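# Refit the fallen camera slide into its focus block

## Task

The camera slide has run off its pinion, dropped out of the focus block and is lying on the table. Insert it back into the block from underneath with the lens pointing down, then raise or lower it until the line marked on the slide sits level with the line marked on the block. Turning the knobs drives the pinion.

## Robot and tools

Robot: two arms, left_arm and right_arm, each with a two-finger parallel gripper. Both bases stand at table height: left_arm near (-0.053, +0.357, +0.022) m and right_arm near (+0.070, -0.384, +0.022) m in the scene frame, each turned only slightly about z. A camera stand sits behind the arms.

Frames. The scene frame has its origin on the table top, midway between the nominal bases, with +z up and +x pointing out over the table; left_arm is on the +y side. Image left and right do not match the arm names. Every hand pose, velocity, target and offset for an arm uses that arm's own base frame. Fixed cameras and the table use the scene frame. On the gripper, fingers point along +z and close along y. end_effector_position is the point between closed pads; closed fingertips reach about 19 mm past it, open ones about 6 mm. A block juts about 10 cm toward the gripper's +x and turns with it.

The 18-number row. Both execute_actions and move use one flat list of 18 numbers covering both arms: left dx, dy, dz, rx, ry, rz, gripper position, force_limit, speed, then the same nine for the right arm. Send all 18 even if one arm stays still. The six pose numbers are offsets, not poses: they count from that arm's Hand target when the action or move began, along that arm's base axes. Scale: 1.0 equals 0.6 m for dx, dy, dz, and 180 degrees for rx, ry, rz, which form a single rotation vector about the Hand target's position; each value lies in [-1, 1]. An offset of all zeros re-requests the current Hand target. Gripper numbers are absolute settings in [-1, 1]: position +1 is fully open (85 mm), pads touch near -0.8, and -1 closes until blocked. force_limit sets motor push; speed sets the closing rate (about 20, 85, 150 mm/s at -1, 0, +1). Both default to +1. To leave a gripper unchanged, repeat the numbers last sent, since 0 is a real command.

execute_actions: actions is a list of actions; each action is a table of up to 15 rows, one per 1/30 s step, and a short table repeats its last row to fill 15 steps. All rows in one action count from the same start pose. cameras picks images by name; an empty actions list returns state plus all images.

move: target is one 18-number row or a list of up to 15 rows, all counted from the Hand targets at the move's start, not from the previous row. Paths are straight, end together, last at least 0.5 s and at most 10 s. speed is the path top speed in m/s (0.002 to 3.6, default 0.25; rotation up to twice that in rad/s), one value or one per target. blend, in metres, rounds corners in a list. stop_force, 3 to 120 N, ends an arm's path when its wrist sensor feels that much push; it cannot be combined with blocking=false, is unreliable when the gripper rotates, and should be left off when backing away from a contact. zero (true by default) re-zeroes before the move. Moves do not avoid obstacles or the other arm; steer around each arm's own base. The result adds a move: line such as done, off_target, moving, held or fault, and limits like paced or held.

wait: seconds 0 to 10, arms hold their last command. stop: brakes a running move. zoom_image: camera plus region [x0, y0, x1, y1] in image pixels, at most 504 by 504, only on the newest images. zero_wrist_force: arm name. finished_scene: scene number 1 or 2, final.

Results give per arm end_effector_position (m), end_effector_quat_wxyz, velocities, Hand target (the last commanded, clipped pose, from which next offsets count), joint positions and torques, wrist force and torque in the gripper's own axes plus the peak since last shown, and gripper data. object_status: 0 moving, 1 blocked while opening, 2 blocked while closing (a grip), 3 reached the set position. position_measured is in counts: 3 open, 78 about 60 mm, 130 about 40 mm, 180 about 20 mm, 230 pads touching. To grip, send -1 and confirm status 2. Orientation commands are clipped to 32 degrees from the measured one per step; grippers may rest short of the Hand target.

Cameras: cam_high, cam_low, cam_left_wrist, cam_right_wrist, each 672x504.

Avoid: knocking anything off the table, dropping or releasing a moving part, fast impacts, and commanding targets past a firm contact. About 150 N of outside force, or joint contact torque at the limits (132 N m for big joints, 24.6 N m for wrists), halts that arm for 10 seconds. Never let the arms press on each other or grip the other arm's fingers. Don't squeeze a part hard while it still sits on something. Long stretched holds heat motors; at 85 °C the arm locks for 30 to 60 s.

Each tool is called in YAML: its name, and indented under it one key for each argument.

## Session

execute_actions:
  actions: []

Scene clock: 0.00 s.
left_arm: end_effector_position=(+0.9294, -0.0341, +0.0803) position_measured=3 object_status=3 end_effector_quat_wxyz=(-0.184, +0.809, +0.063, +0.554) | right_arm: end_effector_position=(+0.8105, +0.1581, +0.2470) position_measured=3 object_status=3 end_effector_quat_wxyz=(+0.042, +0.767, -0.640, +0.005)
Joint positions: left_arm=[-0.368 -0.449 1.228 -3.486 -0.853 -3.195] | right_arm=[3.512 -2.564 -0.28 -1.937 1.521 -1.378]
Joint velocities: within noise
Joint torques (N m): no reading
Wrist force (N): no reading
Wrist torque (N m): no reading
Wrist force, peak (N): no reading
Hand target: left_arm +0.9294, -0.0341, +0.0803; -0.184, +0.809, +0.063, +0.554 | right_arm +0.8105, +0.1581, +0.2470; +0.042, +0.767, -0.640, +0.005
Tool commands: left_gripper/position=+1.0 left_gripper/force_limit=+1.0 left_gripper/speed=+1.0 right_gripper/position=+1.0 right_gripper/force_limit=+1.0 right_gripper/speed=+1.0
camera_calibration:
cam_left_wrist: T_world_to_cam=[[0.323657, -0.921514, -0.214612, -0.308062], [-0.649717, -0.0515653, -0.758425, 0.681852], [0.687833, 0.384907, -0.615413, -0.449738], [0, 0, 0, 1]] pos_world=[0.852062, -0.0756161, 0.174246]
cam_right_wrist: T_world_to_cam=[[-0.97767, -0.194743, 0.0789663, 0.805712], [-0.16295, 0.939825, 0.300293, -0.0761464], [-0.132694, 0.28072, -0.950573, 0.425647], [0, 0, 0, 1]] pos_world=[0.831794, 0.108983, 0.363851]

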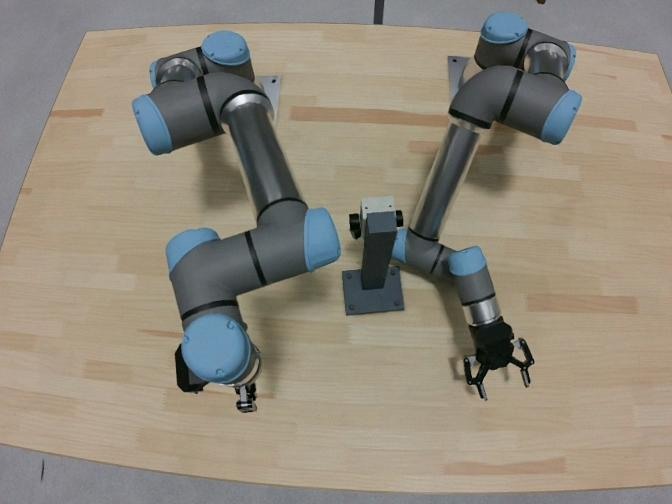

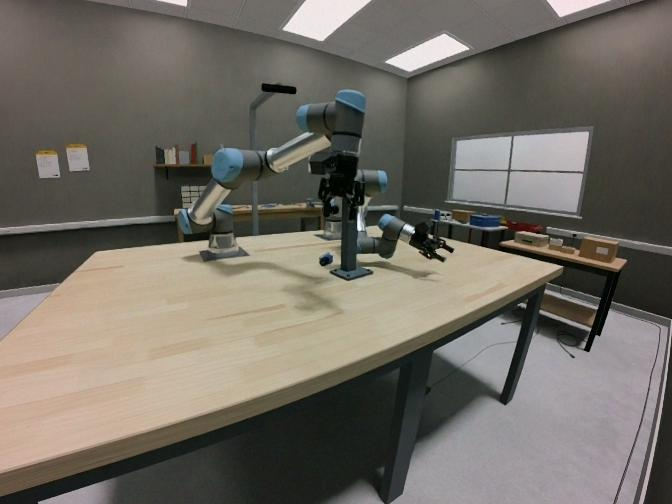

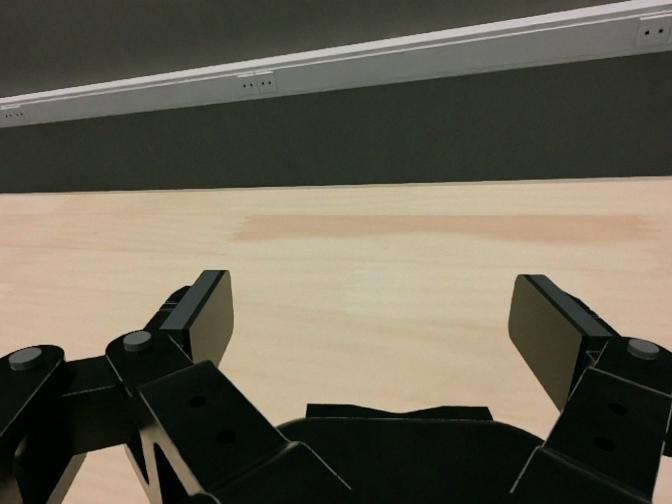

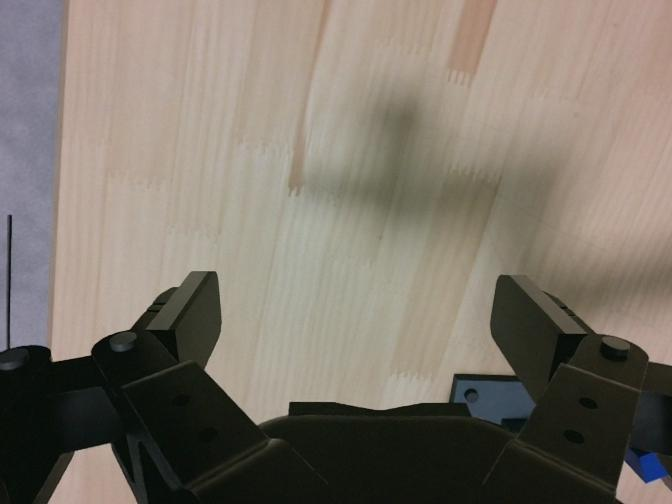

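zoom_image:
  camera: "cam_low"
  region: [290, 180, 400, 290]

zoom_image:
  camera: "cam_high"
  region: [280, 160, 440, 330]

zoom_image:
  camera: "cam_right_wrist"
  region: [420, 350, 672, 504]

Scaled by 4.582.

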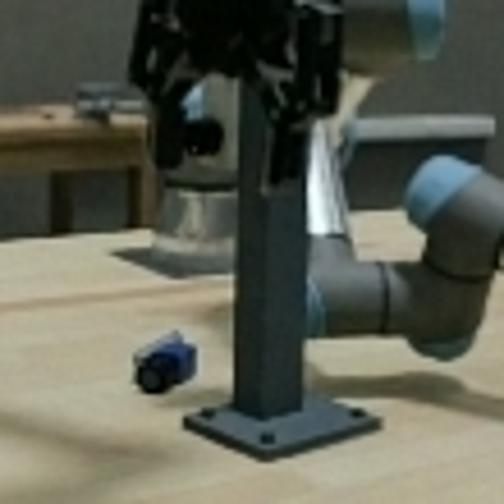

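Scaled by 2.965.

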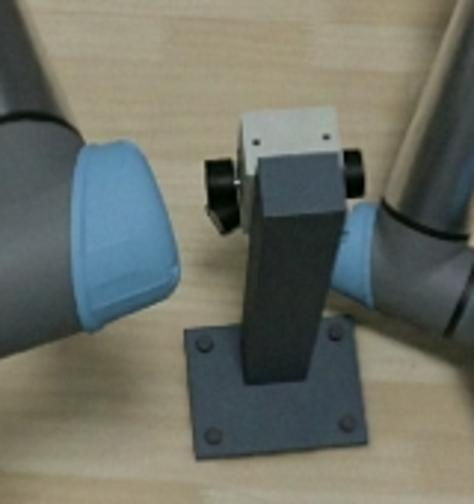

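Scaled by 2.000.

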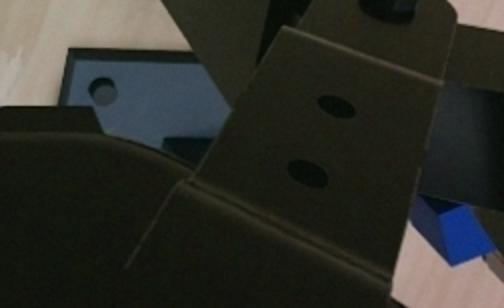

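move:
  target:
    - [-0.2423,-0.1032,0.2612,0.3599,0.2662,-0.3462,1,1,1,0.034,-0.055,-0.122,0.1764,-0.2402,0.2851,1,1,1]
    - [-0.8523,-0.0332,0.3662,-0.533,-0.177,0.778,1,1,1,-0.5525,-0.093,-0.008,0.0262,-0.5827,0.6305,1,1,1]
    - [-0.7323,-0.5432,0.3662,-0.533,-0.177,0.778,1,1,1,-0.5525,-0.093,-0.008,0.0262,-0.5827,0.6305,1,1,1]
  speed: 0.4
  blend: [0.03,0.03,0]
  cameras: ["all"]

Scene clock: 236.03 s.
left_arm: end_effector_position=(+0.4900, -0.3599, +0.3000) position_measured=3 object_status=3 end_effector_quat_wxyz=(+0.000, +0.001, +1.000, +0.000) | right_arm: end_effector_position=(+0.4790, +0.1023, +0.2422) position_measured=3 object_status=3 end_effector_quat_wxyz=(-0.441, +0.625, +0.381, +0.520)
Joint positions: left_arm=[-0.855 -1.329 1.375 -1.617 -1.571 -0.853] | right_arm=[3.122 -2.125 -2.183 0.932 2.833 -3.209]
Joint torques (N m): left_arm=[-7.24 -28.97 -27.33 -1.25 -0.93 -1.57] | right_arm=[-6.01 23.8 20.78 2.62 2.24 1.09]
Wrist force (N): left_arm=[-2.5 2.1 -0.3] | right_arm=[2.8 -0.8 0.4]
Wrist torque (N m): left_arm=[0.22 0.18 0.34] | right_arm=[-0.03 -0.14 -0.03]
Wrist force, peak (N): left_arm=[-1.4 3.8 -0.7] | right_arm=[2.6 -1.7 -0.2]
Hand target: left_arm +0.4900, -0.3600, +0.3000; +0.000, +0.001, +1.000, +0.000 | right_arm +0.4790, +0.1023, +0.2422; -0.441, +0.625, +0.381, +0.520
Off the commanded pose: left_arm 0.000 m, 0 deg | right_arm 0.000 m, 0 deg.
move: done
camera_calibration:
cam_left_wrist: T_world_to_cam=[[-0.0178868, 0.999774, -0.0115067, 0.378938], [0.938056, 0.0207632, 0.345862, -0.537028], [0.346023, -0.0046076, -0.938215, 0.237213], [0, 0, 0, 1]] pos_world=[0.428459, -0.366609, 0.412655]
cam_right_wrist: T_world_to_cam=[[0.930845, -0.339791, -0.134425, -0.376599], [-0.260543, -0.359223, -0.896145, 0.393126], [0.256214, 0.869195, -0.422911, 0.0184889], [0, 0, 0, 1]] pos_world=[0.448245, -0.00281545, 0.309493]

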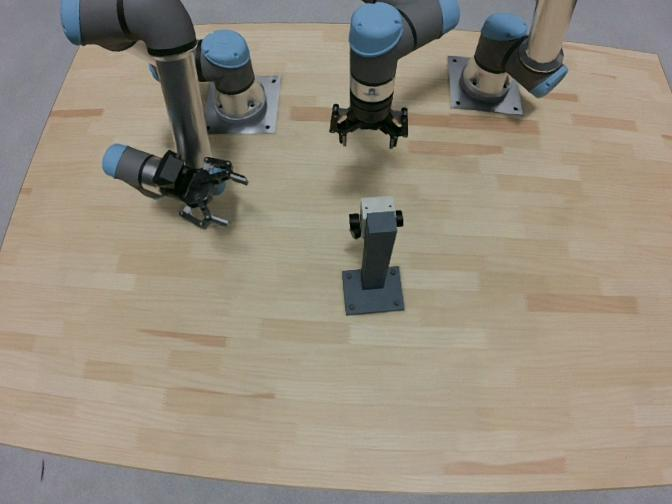

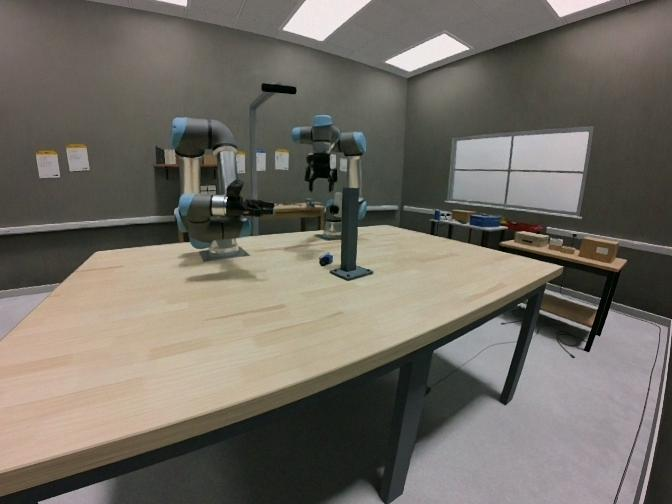

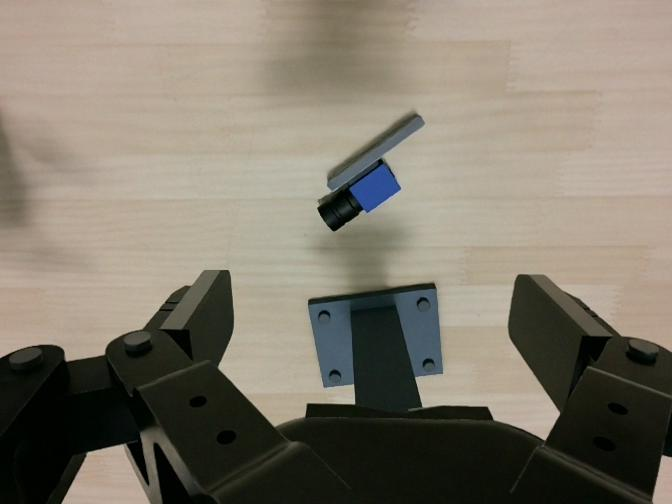

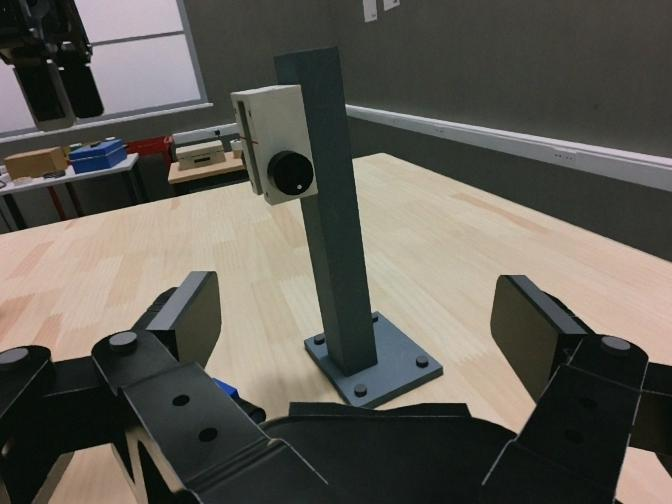

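zoom_image:
  camera: "cam_left_wrist"
  region: [290, 90, 450, 250]

Scaled by 3.150.

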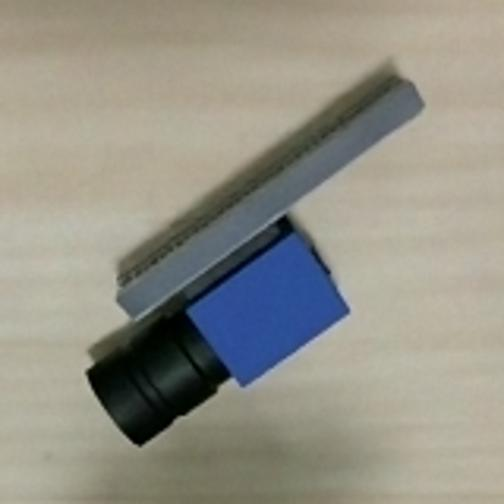

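move:
  target:
    - [-0.1458,0.1673,0.0717,0,0,0,1,1,1,0,0,0,0,0,0,1,1,1]
    - [0.0827,0.366,0.1967,0.1641,-0.1886,0,1,1,1,0,0,0,0,0,0,1,1,1]
    - [0.1773,0.4485,0.5,0.3282,-0.3773,0,1,1,1,0,0,0,0,0,0,1,1,1]
    - [0.1577,0.4313,0.6467,0.4013,-0.4614,0,1,1,1,0,0,0,0,0,0,1,1,1]
    - [0.168,0.3452,0.47,0.5849,-0.3406,-0.3114,1,1,1,0,0,0,0,0,0,1,1,1]
    - [0.1002,0.2903,0.1667,0.6449,-0.1957,-0.6699,1,1,1,0,0,0,0,0,0,1,1,1]
    - [-0.1,0.15,-0.0333,0,0,0.7106,1,1,1,0,0,0,0,0,0,1,1,1]
    - [0.047,0.01,-0.2333,0,0,0.7106,1,1,1,0,0,0,0,0,0,1,1,1]
  speed: 0.45
  blend: [0.02,0.01,0.01,0.01,0.01,0.02,0.02,0]
  cameras: ["cam_left_wrist","cam_right_wrist"]

Scene clock: 541.57 s.
left_arm: end_effector_position=(+0.5182, -0.3540, +0.1601) position_measured=3 object_status=3 end_effector_quat_wxyz=(+0.000, +0.898, -0.440, +0.000) | right_arm: end_effector_position=(+0.4790, +0.1023, +0.2422) position_measured=3 object_status=3 end_effector_quat_wxyz=(-0.441, +0.625, +0.381, +0.520)
Joint positions: left_arm=[-0.813 -0.713 0.774 1.51 1.571 0.097] | right_arm=[3.122 -2.125 -2.183 0.932 2.833 -3.209]
Joint torques (N m): left_arm=[9.69 -47.72 -24.42 4.38 1.43 1.34] | right_arm=[-6.61 24.03 20.18 2.61 2.18 0.89]
Wrist force (N): left_arm=[-1.8 1.9 -0.7] | right_arm=[2.7 -0.6 0.4]
Wrist torque (N m): left_arm=[0.16 0.04 0.16] | right_arm=[0.01 -0.12 -0.03]
Wrist force, peak (N): left_arm=[-4.1 5.0 1.1] | right_arm=[3.1 -0.6 0.3]
Hand target: left_arm +0.5182, -0.3540, +0.1600; +0.000, +0.898, -0.440, +0.000 | right_arm +0.4790, +0.1023, +0.2422; -0.441, +0.625, +0.381, +0.520
Off the commanded pose: left_arm 0.000 m, 0 deg | right_arm 0.000 m, 0 deg.
move: done
camera_calibration:
cam_left_wrist: T_world_to_cam=[[-0.77782, -0.628382, -0.0114969, 0.189346], [-0.592751, 0.727389, 0.345761, 0.528182], [-0.208907, 0.275755, -0.938252, 0.483029], [0, 0, 0, 1]] pos_world=[0.561266, -0.39841, 0.272755]
cam_right_wrist: T_world_to_cam=[[0.930845, -0.339791, -0.134425, -0.376599], [-0.260543, -0.359223, -0.896145, 0.393126], [0.256214, 0.869195, -0.422911, 0.0184889], [0, 0, 0, 1]] pos_world=[0.448245, -0.00281545, 0.309493]
Images, in order (width x height): cam_left_wrist 672x504, cam_right_wrist 672x504.

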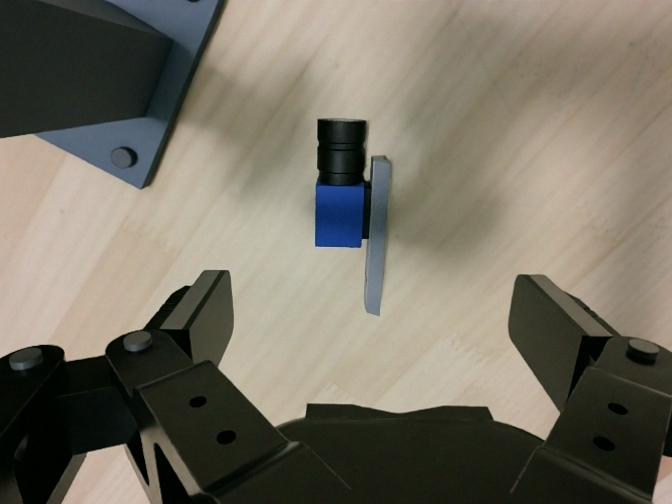

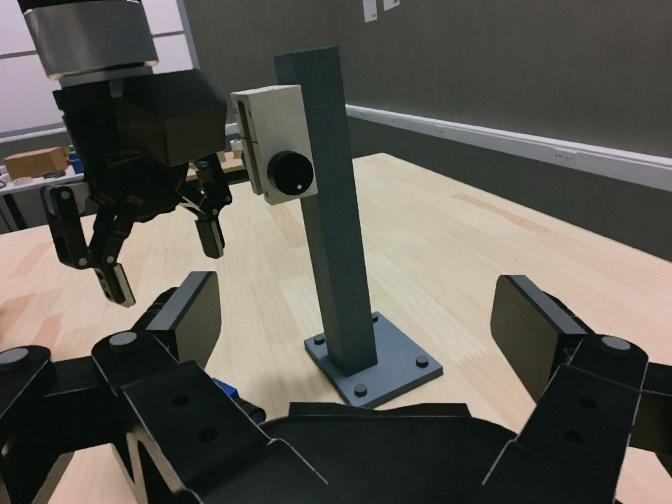

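move:
  target: [0.0077,-0.0198,-0.1667,0,0,0,1,1,1,0,0,0,0,0,0,1,1,1]
  speed: 0.25
  cameras: ["cam_left_wrist"]

Scene clock: 566.30 s.
left_arm: end_effector_position=(+0.5228, -0.3659, +0.0603) position_measured=3 object_status=3 end_effector_quat_wxyz=(+0.000, +0.898, -0.440, +0.000) | right_arm: end_effector_position=(+0.4790, +0.1023, +0.2422) position_measured=3 object_status=3 end_effector_quat_wxyz=(-0.441, +0.625, +0.381, +0.520)
Joint positions: left_arm=[-0.821 -0.63 0.877 1.324 1.571 0.09] | right_arm=[3.122 -2.125 -2.183 0.932 2.833 -3.209]
Joint torques (N m): left_arm=[-7.39 -47.81 -11.29 0.35 -1.32 -1.59] | right_arm=[-6.14 23.99 20.1 2.51 2.31 1.09]
Wrist force (N): left_arm=[-2.1 2.1 -0.8] | right_arm=[2.5 -0.8 0.6]
Wrist torque (N m): left_arm=[0.24 0.12 0.31] | right_arm=[-0.02 -0.10 -0.03]
Wrist force, peak (N): left_arm=[-1.9 2.0 -2.5] | right_arm=[3.0 -0.7 0.4]
Hand target: left_arm +0.5228, -0.3659, +0.0600; +0.000, +0.898, -0.440, +0.000 | right_arm +0.4790, +0.1023, +0.2422; -0.441, +0.625, +0.381, +0.520
Off the commanded pose: left_arm 0.000 m, 0 deg | right_arm 0.000 m, 0 deg.
move: done
camera_calibration:
cam_left_wrist: T_world_to_cam=[[-0.777864, -0.628329, -0.0114552, 0.184401], [-0.592662, 0.727403, 0.345886, 0.573932], [-0.208997, 0.275841, -0.938207, 0.393685], [0, 0, 0, 1]] pos_world=[0.565866, -0.41021, 0.172955]
Images, in order (width x height): cam_left_wrist 672x504.

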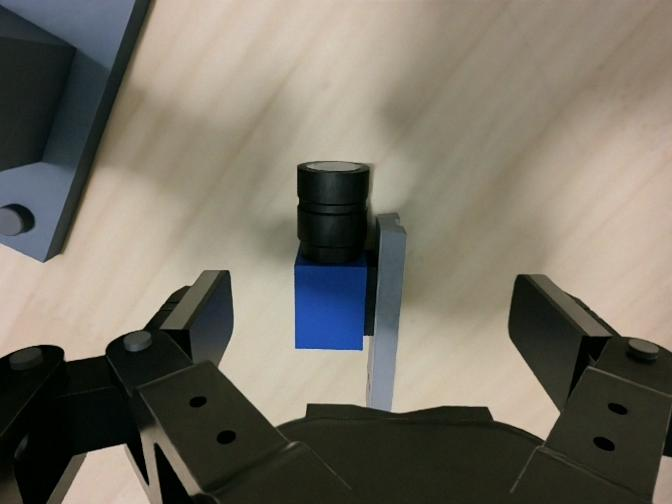

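move:
  target:
    - [-0.0007,0.0037,-0.1067,0,0,0,1,1,1,0,0,0,0,0,0,1,1,1]
    - [-0.0007,0.0037,-0.1067,0,0,0,-1,-0.6,-1,0,0,0,0,0,0,1,1,1]
  speed: 0.1
  cameras: ["cam_left_wrist"]

Scene clock: 593.27 s.
left_arm: end_effector_position=(+0.5224, -0.3637, -0.0040) position_measured=115 object_status=0 end_effector_quat_wxyz=(+0.000, +0.898, -0.440, +0.000) | right_arm: end_effector_position=(+0.4790, +0.1023, +0.2422) position_measured=3 object_status=3 end_effector_quat_wxyz=(-0.441, +0.625, +0.381, +0.520)
Joint positions: left_arm=[-0.819 -0.577 0.946 1.202 1.571 0.092] | right_arm=[3.122 -2.125 -2.183 0.932 2.833 -3.209]
Joint torques (N m): left_arm=[4.32 -50.16 -11.03 1.22 1.8 1.14] | right_arm=[-5.63 24.44 19.61 2.37 2.02 0.89]
Wrist force (N): left_arm=[-0.8 -1.3 -11.7] | right_arm=[2.6 -0.6 0.3]
Wrist torque (N m): left_arm=[0.35 0.01 0.25] | right_arm=[0.01 -0.11 -0.03]
Wrist force, peak (N): left_arm=[-0.8 -1.1 -11.8] | right_arm=[3.1 -0.8 0.3]
Hand target: left_arm +0.5224, -0.3637, -0.0040; +0.000, +0.898, -0.440, +0.000 | right_arm +0.4790, +0.1023, +0.2422; -0.441, +0.625, +0.381, +0.520
Off the commanded pose: left_arm 0.000 m, 0 deg | right_arm 0.000 m, 0 deg.
move: done
camera_calibration:
cam_left_wrist: T_world_to_cam=[[-0.777784, -0.628426, -0.0115184, 0.184658], [-0.592799, 0.727351, 0.345761, 0.594406], [-0.208907, 0.275755, -0.938252, 0.332587], [0, 0, 0, 1]] pos_world=[0.565467, -0.40801, 0.108655]
Images, in order (width x height): cam_left_wrist 672x504.

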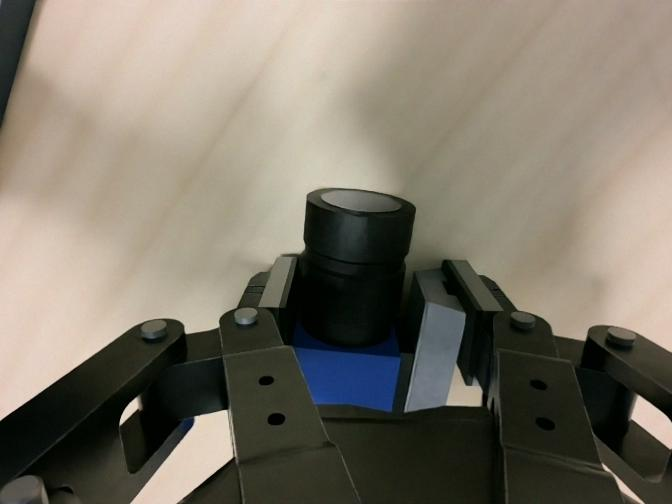

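move:
  target:
    - [0,0,0.14,0,0,0,-1,-0.6,-1,0,0,0,0,0,0,1,1,1]
    - [-0.1707,0.1562,0.34,0,0,0,-1,-0.6,-1,0,0,0,0,0,0,1,1,1]
    - [-0.2222,0.2595,0.4217,-0.1178,-0.2323,-0.2601,-1,-0.6,-1,0,0,0,0,0,0,1,1,1]
    - [-0.1423,0.2578,0.59,0.0761,-0.5795,-0.51,-1,-0.6,-1,0,0,0,0,0,0,1,1,1]
    - [-0.1207,0.1228,0.2567,-0.2477,0.5848,0.6137,-1,-0.6,-1,0,0,0,0,0,0,1,1,1]
  speed: 0.35
  blend: [0.02,0.02,0.02,0.02,0]
  cameras: ["cam_left_wrist","cam_right_wrist"]

zoom_image:
  camera: "cam_right_wrist"
  region: [0, 50, 340, 330]

Scene clock: 696.13 s.
left_arm: end_effector_position=(+0.4500, -0.2900, +0.1500) position_measured=230 object_status=3 end_effector_quat_wxyz=(+0.534, +0.464, +0.533, -0.463) | right_arm: end_effector_position=(+0.4790, +0.1023, +0.2422) position_measured=3 object_status=3 end_effector_quat_wxyz=(-0.441, +0.625, +0.381, +0.520)
Joint positions: left_arm=[-0.412 -1.203 2.112 -0.908 2.59 3.143] | right_arm=[3.122 -2.125 -2.183 0.932 2.833 -3.209]
Joint torques (N m): left_arm=[9.27 -24.61 -19.05 0.68 1.65 1.48] | right_arm=[-4.78 23.28 19.77 2.46 1.96 0.72]
Wrist force (N): left_arm=[-4.0 2.4 -0.2] | right_arm=[2.8 -0.7 0.2]
Wrist torque (N m): left_arm=[0.25 -0.07 0.27] | right_arm=[-0.01 -0.14 -0.03]
Wrist force, peak (N): left_arm=[-0.6 -1.3 -11.9] | right_arm=[3.0 -0.8 0.2]
Hand target: left_arm +0.4500, -0.2900, +0.1500; +0.534, +0.464, +0.533, -0.463 | right_arm +0.4790, +0.1023, +0.2422; -0.441, +0.625, +0.381, +0.520
Off the commanded pose: left_arm 0.000 m, 0 deg | right_arm 0.000 m, 0 deg.
move: done
camera_calibration:
cam_left_wrist: T_world_to_cam=[[0.991635, 0.127817, -0.0179846, -0.399564], [-0.0274946, 0.345303, 0.938088, -0.00940117], [0.126114, -0.929747, 0.345929, -0.251281], [0, 0, 0, 1]] pos_world=[0.427653, -0.17931, 0.0885584]
cam_right_wrist: T_world_to_cam=[[0.930845, -0.339791, -0.134425, -0.376599], [-0.260543, -0.359223, -0.896145, 0.393126], [0.256214, 0.869195, -0.422911, 0.0184889], [0, 0, 0, 1]] pos_world=[0.448245, -0.00281545, 0.309493]
Images, in order (width x height): cam_left_wrist 672x504, cam_right_wrist 672x504.

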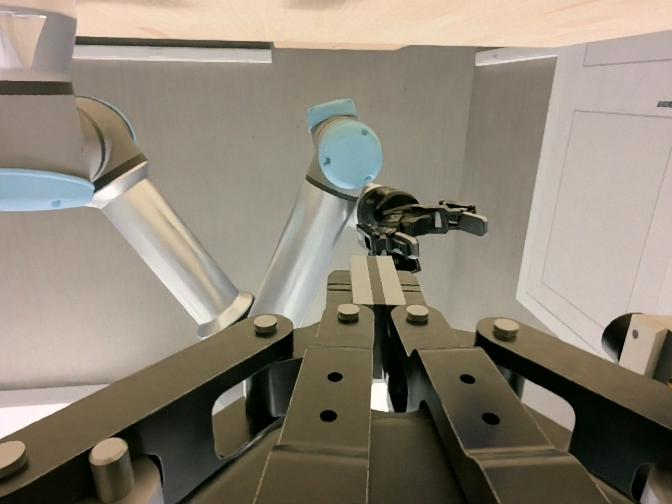

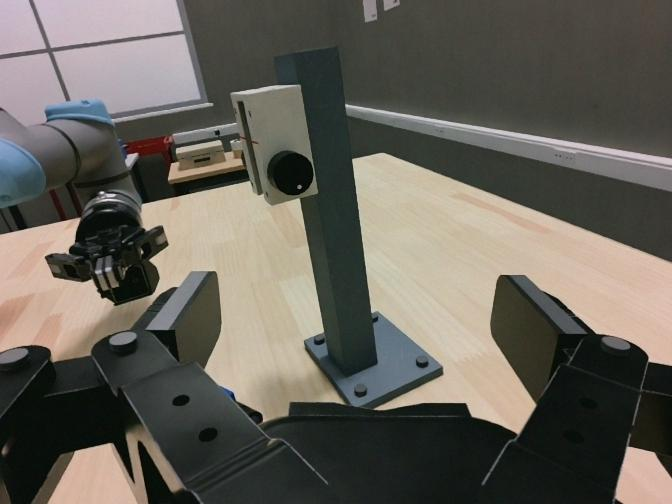

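Scaled by 1.482.

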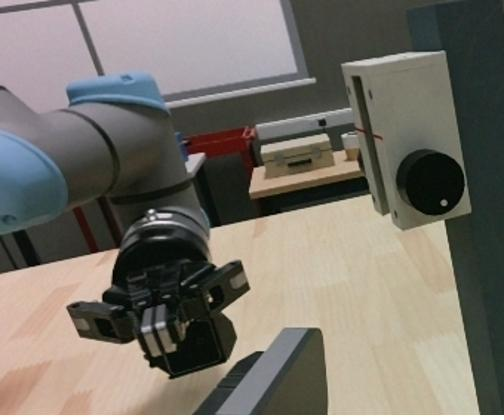

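move:
  target:
    - [-0.0217,0.135,0.3333,-0.1273,0.3095,0.1447,1,1,0,0,0,0,0,0,0,1,1,1]
    - [-0.1015,0.1367,0.165,-0.1559,0.7093,0.3687,1,1,0,0,0,0,0,0,0,1,1,1]
    - [-0.05,0.0333,0.0833,0.2477,-0.5848,-0.6137,1,1,0,0,0,0,0,0,0,1,1,1]
    - [0.1207,-0.1228,0.0167,0.2477,-0.5848,-0.6137,1,1,0,0,0,0,0,0,0,1,1,1]
  speed: 0.45
  blend: [0.02,0.02,0.02,0]
  cameras: ["cam_left_wrist"]

Scene clock: 726.03 s.
left_arm: end_effector_position=(+0.5224, -0.3636, +0.1600) position_measured=3 object_status=3 end_effector_quat_wxyz=(+0.000, +0.898, -0.440, +0.000) | right_arm: end_effector_position=(+0.4790, +0.1023, +0.2422) position_measured=3 object_status=3 end_effector_quat_wxyz=(-0.441, +0.625, +0.381, +0.520)
Joint positions: left_arm=[-0.819 -0.682 0.716 1.537 1.571 0.092] | right_arm=[3.122 -2.125 -2.183 0.932 2.833 -3.209]
Joint torques (N m): left_arm=[10.29 -48.19 -23.73 4.54 1.43 1.35] | right_arm=[-5.37 23.64 19.57 2.21 2.01 0.65]
Wrist force (N): left_arm=[-1.8 2.0 -0.8] | right_arm=[2.5 -1.0 0.3]
Wrist torque (N m): left_arm=[0.20 0.05 0.15] | right_arm=[-0.06 -0.09 -0.03]
Wrist force, peak (N): left_arm=[-4.5 2.6 0.0] | right_arm=[3.0 -0.9 0.4]
Hand target: left_arm +0.5224, -0.3637, +0.1600; +0.000, +0.898, -0.440, +0.000 | right_arm +0.4790, +0.1023, +0.2422; -0.441, +0.625, +0.381, +0.520
Off the commanded pose: left_arm 0.000 m, 0 deg | right_arm 0.000 m, 0 deg.
move: done
camera_calibration:
cam_left_wrist: T_world_to_cam=[[-0.777836, -0.628361, -0.011569, 0.186618], [-0.592771, 0.727415, 0.345673, 0.537701], [-0.208792, 0.275734, -0.938284, 0.486489], [0, 0, 0, 1]] pos_world=[0.565467, -0.40801, 0.272755]
Images, in order (width x height): cam_left_wrist 672x504.

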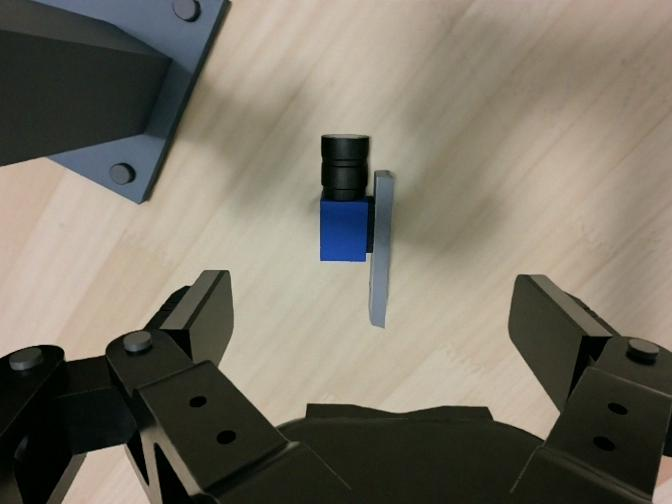

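move:
  target:
    - [-0.0015,0.002,-0.2333,0,0,0,1,1,0,0,0,0,0,0,0,1,1,1]
    - [-0.0015,0.002,-0.2642,0,0,0,1,1,0,0,0,0,0,0,0,1,1,1]
    - [-0.0015,0.002,-0.2642,0,0,0,-1,-0.2,-1,0,0,0,0,0,0,1,1,1]
  speed: [0.25,0.08,0.08]
  blend: [0.01,0,0]
  cameras: ["cam_left_wrist"]

move:
  target: [0,0,0.05,0,0,0,-1,-0.2,-1,0,0,0,0,0,0,1,1,1]
  speed: 0.1
  cameras: ["cam_left_wrist"]

Scene clock: 800.20 s.
left_arm: end_effector_position=(+0.5215, -0.3625, +0.0015) position_measured=118 object_status=0 end_effector_quat_wxyz=(+0.000, +0.898, -0.440, +0.000) | right_arm: end_effector_position=(+0.4790, +0.1023, +0.2422) position_measured=3 object_status=3 end_effector_quat_wxyz=(-0.441, +0.625, +0.381, +0.520)
Joint positions: left_arm=[-0.819 -0.587 0.95 1.208 1.571 0.092] | right_arm=[3.122 -2.125 -2.183 0.932 2.833 -3.209]
Joint torques (N m): left_arm=[-5.16 -49.54 -10.74 0.24 -1.18 1.18] | right_arm=[-4.3 24.04 20.26 2.14 2.04 0.36]
Wrist force (N): left_arm=[-0.8 4.6 -10.6] | right_arm=[2.6 -0.8 0.6]
Wrist torque (N m): left_arm=[0.40 0.01 0.16] | right_arm=[-0.04 -0.11 -0.04]
Wrist force, peak (N): left_arm=[-0.8 4.6 -10.6] | right_arm=[3.0 -1.0 0.4]
Hand target: left_arm +0.5215, -0.3625, +0.0015; +0.000, +0.898, -0.440, +0.000 | right_arm +0.4790, +0.1023, +0.2422; -0.441, +0.625, +0.381, +0.520
Off the commanded pose: left_arm 0.000 m, 0 deg | right_arm 0.000 m, 0 deg.
move: done; blend cut to 0.0093 m at target 1
camera_calibration:
cam_left_wrist: T_world_to_cam=[[-0.777867, -0.628324, -0.0114692, 0.184795], [-0.592689, 0.727439, 0.345762, 0.591144], [-0.208908, 0.275755, -0.938252, 0.337256], [0, 0, 0, 1]] pos_world=[0.564566, -0.40691, 0.114155]
Images, in order (width x height): cam_left_wrist 672x504.

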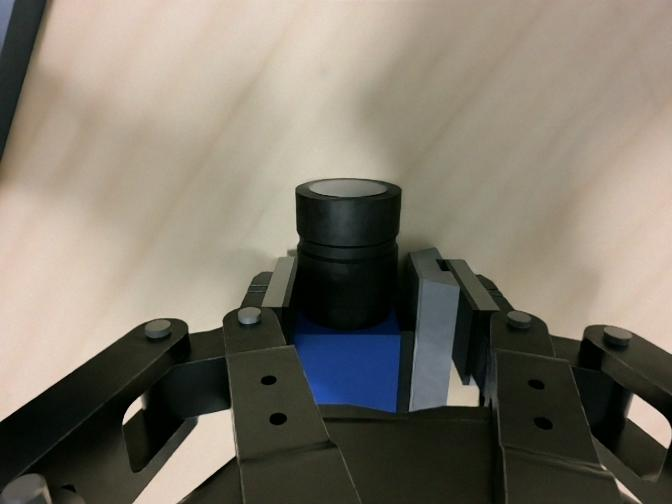

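Scene clock: 801.17 s.
left_arm: end_effector_position=(+0.5215, -0.3625, +0.0313) position_measured=118 object_status=2 end_effector_quat_wxyz=(+0.000, +0.898, -0.440, +0.000) | right_arm: end_effector_position=(+0.4790, +0.1023, +0.2422) position_measured=3 object_status=3 end_effector_quat_wxyz=(-0.441, +0.625, +0.381, +0.520)
Joint positions: left_arm=[-0.819 -0.615 0.925 1.261 1.571 0.092] | right_arm=[3.122 -2.125 -2.183 0.932 2.833 -3.209]
Joint torques (N m): left_arm=[-4.04 -68.12 -24.33 5.11 -0.84 0.82] | right_arm=[-5.63 23.29 20.01 2.02 1.98 0.58]
Wrist force (N): left_arm=[-2.2 2.2 3.1] | right_arm=[2.5 -0.7 0.4]
Wrist torque (N m): left_arm=[0.28 0.22 0.14] | right_arm=[-0.02 -0.09 -0.03]
Wrist force, peak (N): left_arm=[-0.8 4.3 -10.7] | right_arm=[3.1 -0.5 0.3]
Hand target: left_arm +0.5215, -0.3625, +0.0315; +0.000, +0.898, -0.440, +0.000 | right_arm +0.4790, +0.1023, +0.2422; -0.441, +0.625, +0.381, +0.520
Off the commanded pose: left_arm 0.000 m, 0 deg | right_arm 0.000 m, 0 deg.
move: done
camera_calibration:
cam_left_wrist: T_world_to_cam=[[-0.77788, -0.628307, -0.011528, 0.185161], [-0.592674, 0.727419, 0.34583, 0.580779], [-0.208902, 0.275847, -0.938226, 0.36534], [0, 0, 0, 1]] pos_world=[0.564566, -0.40691, 0.144055]
Images, in order (width x height): cam_left_wrist 672x504.

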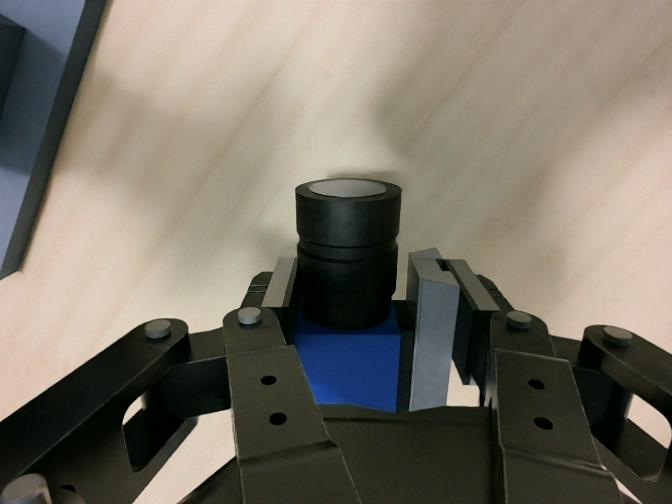

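move:
  target:
    - [0,0,0.081,0,0,0,-1,-0.2,-1,0,0,0,0,0,0,1,1,1]
    - [-0.1692,0.1542,0.2808,0,0,0,-1,-0.2,-1,0,0,0,0,0,0,1,1,1]
    - [-0.2207,0.2575,0.3625,-0.1178,-0.2323,-0.2601,-1,-0.2,-1,0,0,0,0,0,0,1,1,1]
    - [-0.1408,0.2558,0.5308,0.0761,-0.5795,-0.51,-1,-0.2,-1,0,0,0,0,0,0,1,1,1]
    - [-0.1192,0.1208,0.1975,-0.2477,0.5848,0.6137,-1,-0.2,-1,0,0,0,0,0,0,1,1,1]
  speed: 0.35
  blend: [0.02,0.02,0.02,0.02,0]
  cameras: ["cam_left_wrist","cam_right_wrist"]

zoom_image:
  camera: "cam_right_wrist"
  region: [60, 70, 340, 320]

zoom_image:
  camera: "cam_left_wrist"
  region: [240, 100, 520, 380]

Scene clock: 825.73 s.
left_arm: end_effector_position=(+0.4500, -0.2900, +0.1500) position_measured=118 object_status=2 end_effector_quat_wxyz=(+0.534, +0.464, +0.533, -0.463) | right_arm: end_effector_position=(+0.4790, +0.1023, +0.2422) position_measured=3 object_status=3 end_effector_quat_wxyz=(-0.441, +0.625, +0.381, +0.520)
Joint positions: left_arm=[-0.412 -1.203 2.112 -0.908 2.59 3.143] | right_arm=[3.122 -2.125 -2.183 0.932 2.833 -3.209]
Joint torques (N m): left_arm=[9.44 -27.01 -22.66 0.04 1.53 1.68] | right_arm=[-4.97 24.06 19.04 2.08 1.95 0.28]
Wrist force (N): left_arm=[0.4 2.4 -0.2] | right_arm=[2.9 -0.6 0.3]
Wrist torque (N m): left_arm=[0.24 -0.16 0.25] | right_arm=[0.01 -0.15 -0.03]
Wrist force, peak (N): left_arm=[-2.0 2.1 5.9] | right_arm=[3.1 -1.0 0.4]
Hand target: left_arm +0.4500, -0.2900, +0.1500; +0.534, +0.464, +0.533, -0.463 | right_arm +0.4790, +0.1023, +0.2422; -0.441, +0.625, +0.381, +0.520
Off the commanded pose: left_arm 0.000 m, 0 deg | right_arm 0.000 m, 0 deg.
move: done
camera_calibration:
cam_left_wrist: T_world_to_cam=[[0.991635, 0.127817, -0.0179846, -0.399564], [-0.0274946, 0.345303, 0.938088, -0.00940117], [0.126114, -0.929747, 0.345929, -0.251281], [0, 0, 0, 1]] pos_world=[0.427653, -0.17931, 0.0885584]
cam_right_wrist: T_world_to_cam=[[0.930845, -0.339791, -0.134425, -0.376599], [-0.260543, -0.359223, -0.896145, 0.393126], [0.256214, 0.869195, -0.422911, 0.0184889], [0, 0, 0, 1]] pos_world=[0.448245, -0.00281545, 0.309493]
Images, in order (width x height): cam_left_wrist 672x504, cam_right_wrist 672x504.

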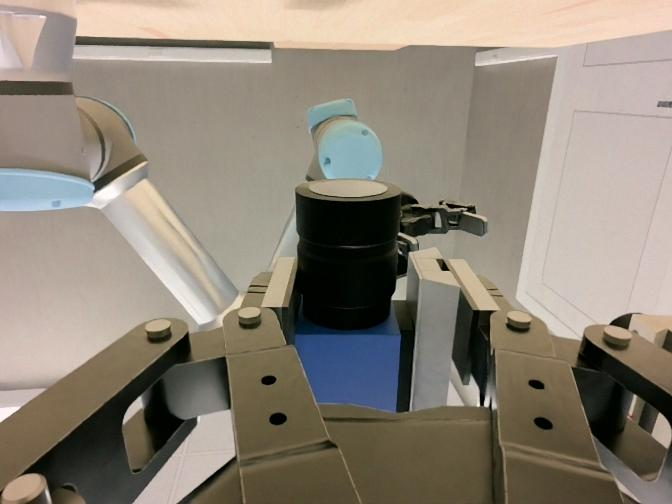

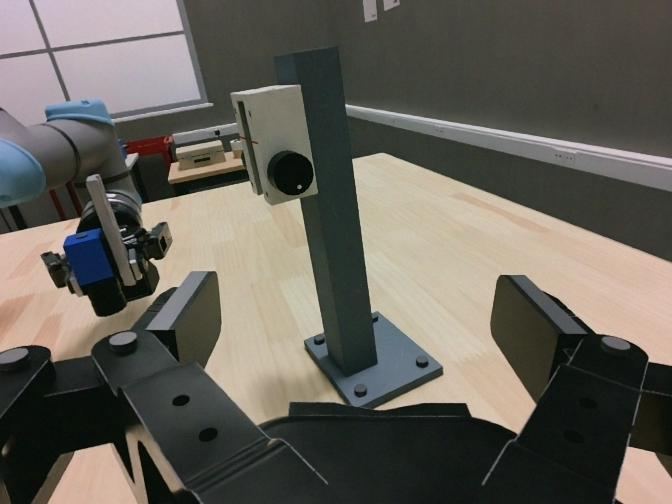

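Scaled by 1.800.

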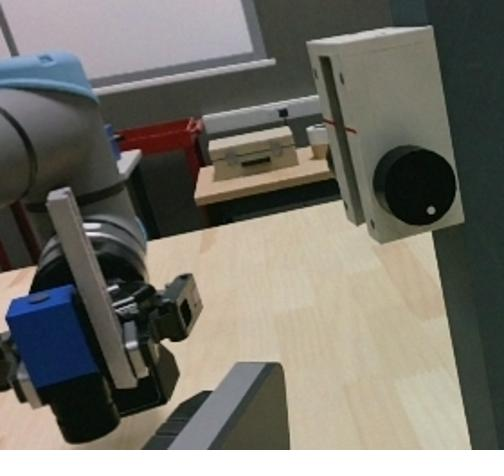

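Scaled by 1.800.

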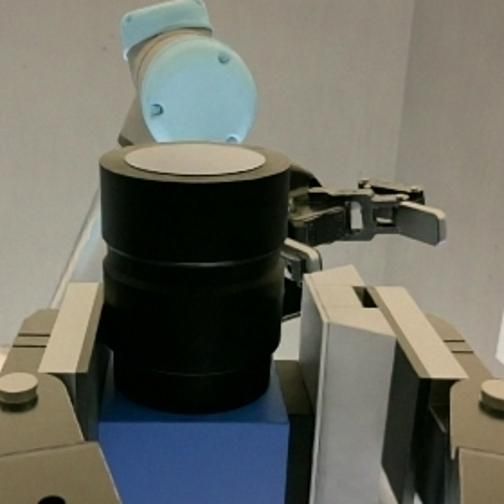

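move:
  target: [0.0667,0.0667,0.2,0,0,0.3722,-1,-0.2,-1,0,0,0,0,0,0,1,1,1]
  speed: 0.4
  cameras: ["cam_left_wrist"]

zoom_image:
  camera: "cam_left_wrist"
  region: [130, 40, 380, 290]

Scene clock: 902.03 s.
left_arm: end_effector_position=(+0.4900, -0.2500, +0.2700) position_measured=118 object_status=2 end_effector_quat_wxyz=(+0.701, +0.093, +0.701, -0.092) | right_arm: end_effector_position=(+0.4790, +0.1023, +0.2422) position_measured=3 object_status=3 end_effector_quat_wxyz=(-0.441, +0.625, +0.381, +0.520)
Joint positions: left_arm=[-1.104 -1.703 2.28 -0.576 0.729 3.143] | right_arm=[3.122 -2.125 -2.183 0.932 2.833 -3.209]
Joint torques (N m): left_arm=[-7.19 -9.29 -25.88 -0.28 -1.3 -1.52] | right_arm=[-4.51 23.38 19.72 2 1.85 0.31]
Wrist force (N): left_arm=[0.5 2.5 0.2] | right_arm=[2.8 -0.9 0.4]
Wrist torque (N m): left_arm=[0.29 -0.14 0.39] | right_arm=[-0.03 -0.15 -0.03]
Wrist force, peak (N): left_arm=[1.3 2.8 0.1] | right_arm=[3.1 -0.5 0.4]
Hand target: left_arm +0.4900, -0.2500, +0.2700; +0.701, +0.093, +0.701, -0.092 | right_arm +0.4790, +0.1023, +0.2422; -0.441, +0.625, +0.381, +0.520
Off the commanded pose: left_arm 0.000 m, 0 deg | right_arm 0.000 m, 0 deg.
move: done
camera_calibration:
cam_left_wrist: T_world_to_cam=[[0.27021, 0.962637, -0.0177738, 0.119981], [-0.328513, 0.109534, 0.938127, -0.0461115], [0.905022, -0.247652, 0.345836, -0.471807], [0, 0, 0, 1]] pos_world=[0.379428, -0.227291, 0.208559]
Images, in order (width x height): cam_left_wrist 672x504.

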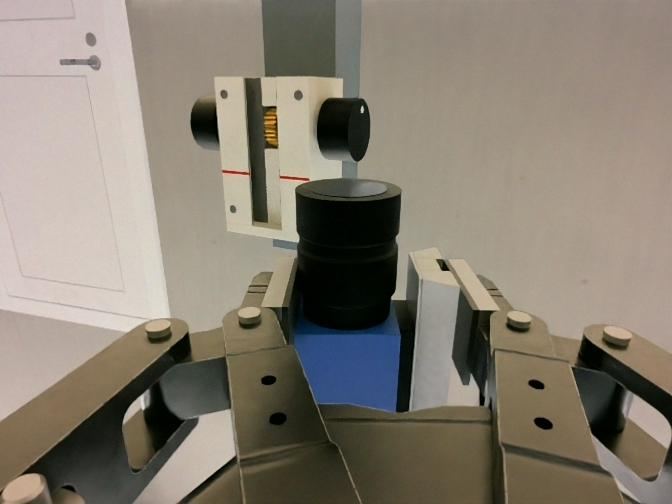

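Scaled by 2.016.

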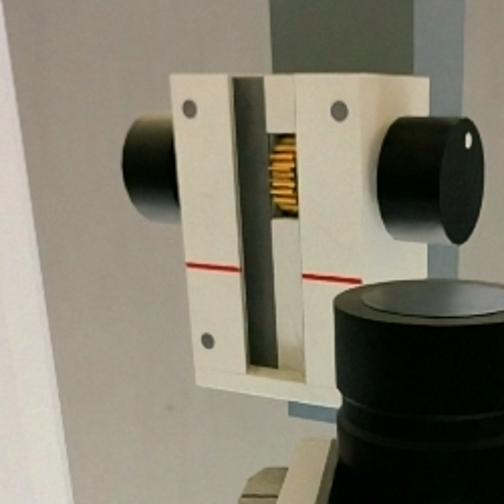

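zoom_image:
  camera: "cam_left_wrist"
  region: [205, 65, 325, 145]

zoom_image:
  camera: "cam_left_wrist"
  region: [205, 145, 325, 245]

zoom_image:
  camera: "cam_right_wrist"
  region: [220, 70, 330, 215]

Scaled by 4.200.

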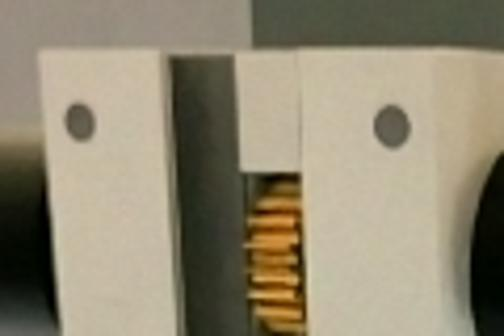

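Scaled by 4.200.

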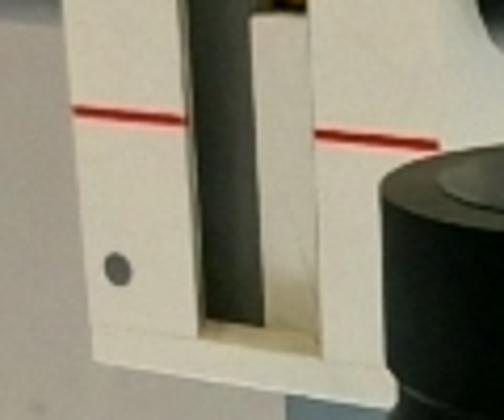

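This scene's latest camera images include none from cam_right_wrist. They are from: cam_left_wrist. cam_right_wrist's image comes with the result of a call that names it in "cameras".

move:
  target:
    - [-0.0333,-0.0833,-0.2333,0,0,-0.3722,-1,-0.2,-1,0,0,0,0,0,0,1,1,1]
    - [0.0167,-0.16,-0.2833,0,0,-0.3722,-1,-0.2,-1,0,0,0,0,0,0,1,1,1]
    - [0.1583,-0.14,-0.2833,0,0,-0.3722,-1,-0.2,-1,0,0,0,0,0,0,1,1,1]
  speed: [0.4,0.3,0.2]
  blend: [0.02,0.02,0]
  cameras: ["cam_left_wrist","cam_right_wrist"]

zoom_image:
  camera: "cam_right_wrist"
  region: [200, 70, 340, 290]

zoom_image:
  camera: "cam_right_wrist"
  region: [225, 160, 315, 250]

Scene clock: 1011.33 s.
left_arm: end_effector_position=(+0.5849, -0.3340, +0.1000) position_measured=118 object_status=2 end_effector_quat_wxyz=(+0.534, +0.464, +0.533, -0.463) | right_arm: end_effector_position=(+0.4790, +0.1023, +0.2422) position_measured=3 object_status=3 end_effector_quat_wxyz=(-0.441, +0.625, +0.381, +0.520)
Joint positions: left_arm=[-0.386 -0.874 1.7 -0.826 2.615 3.144] | right_arm=[3.122 -2.125 -2.183 0.932 2.833 -3.209]
Joint torques (N m): left_arm=[9.75 -41.44 -21.91 -0.1 1.47 1.73] | right_arm=[-4.97 24.29 18.86 1.74 1.75 0.11]
Wrist force (N): left_arm=[0.6 2.5 -0.2] | right_arm=[2.8 -0.9 0.1]
Wrist torque (N m): left_arm=[0.30 -0.17 0.24] | right_arm=[-0.04 -0.14 -0.03]
Wrist force, peak (N): left_arm=[0.5 3.8 -0.1] | right_arm=[2.9 -1.0 0.6]
Hand target: left_arm +0.5850, -0.3340, +0.1000; +0.534, +0.464, +0.533, -0.463 | right_arm +0.4790, +0.1023, +0.2422; -0.441, +0.625, +0.381, +0.520
Off the commanded pose: left_arm 0.000 m, 0 deg | right_arm 0.000 m, 0 deg.
move: done
camera_calibration:
cam_left_wrist: T_world_to_cam=[[0.991631, 0.127857, -0.0178795, -0.528605], [-0.0276058, 0.345289, 0.93809, 0.0564645], [0.126115, -0.929746, 0.345929, -0.291906], [0, 0, 0, 1]] pos_world=[0.562554, -0.22331, 0.0385588]
cam_right_wrist: T_world_to_cam=[[0.930845, -0.339791, -0.134425, -0.376599], [-0.260543, -0.359223, -0.896145, 0.393126], [0.256214, 0.869195, -0.422911, 0.0184889], [0, 0, 0, 1]] pos_world=[0.448245, -0.00281545, 0.309493]
Images, in order (width x height): cam_left_wrist 672x504, cam_right_wrist 672x504.

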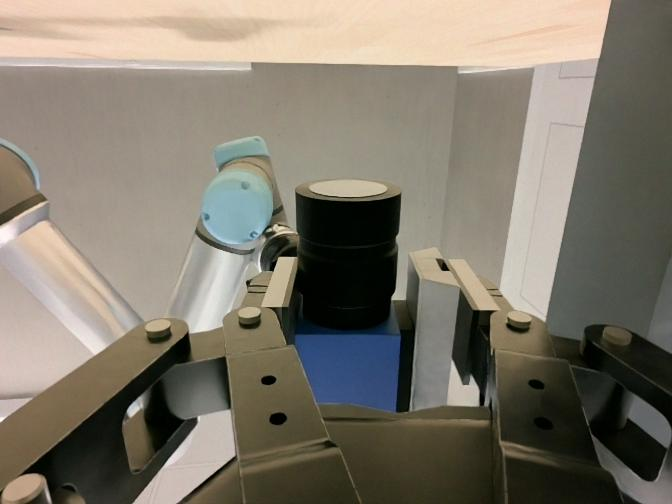

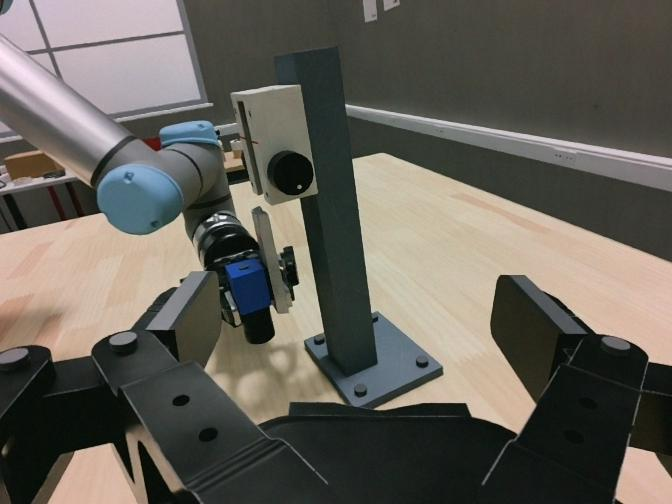

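Scaled by 2.291.

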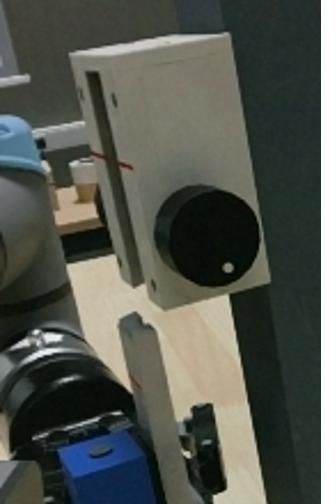

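Scaled by 5.600.

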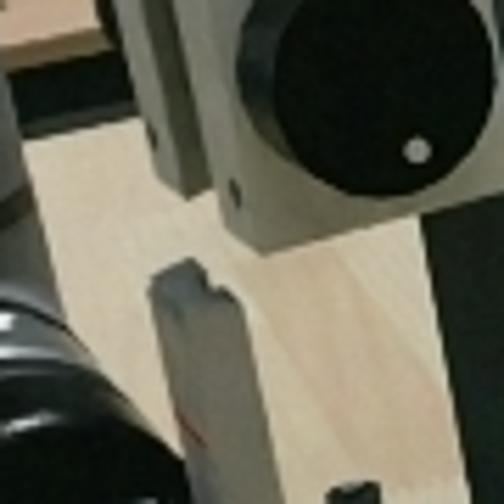

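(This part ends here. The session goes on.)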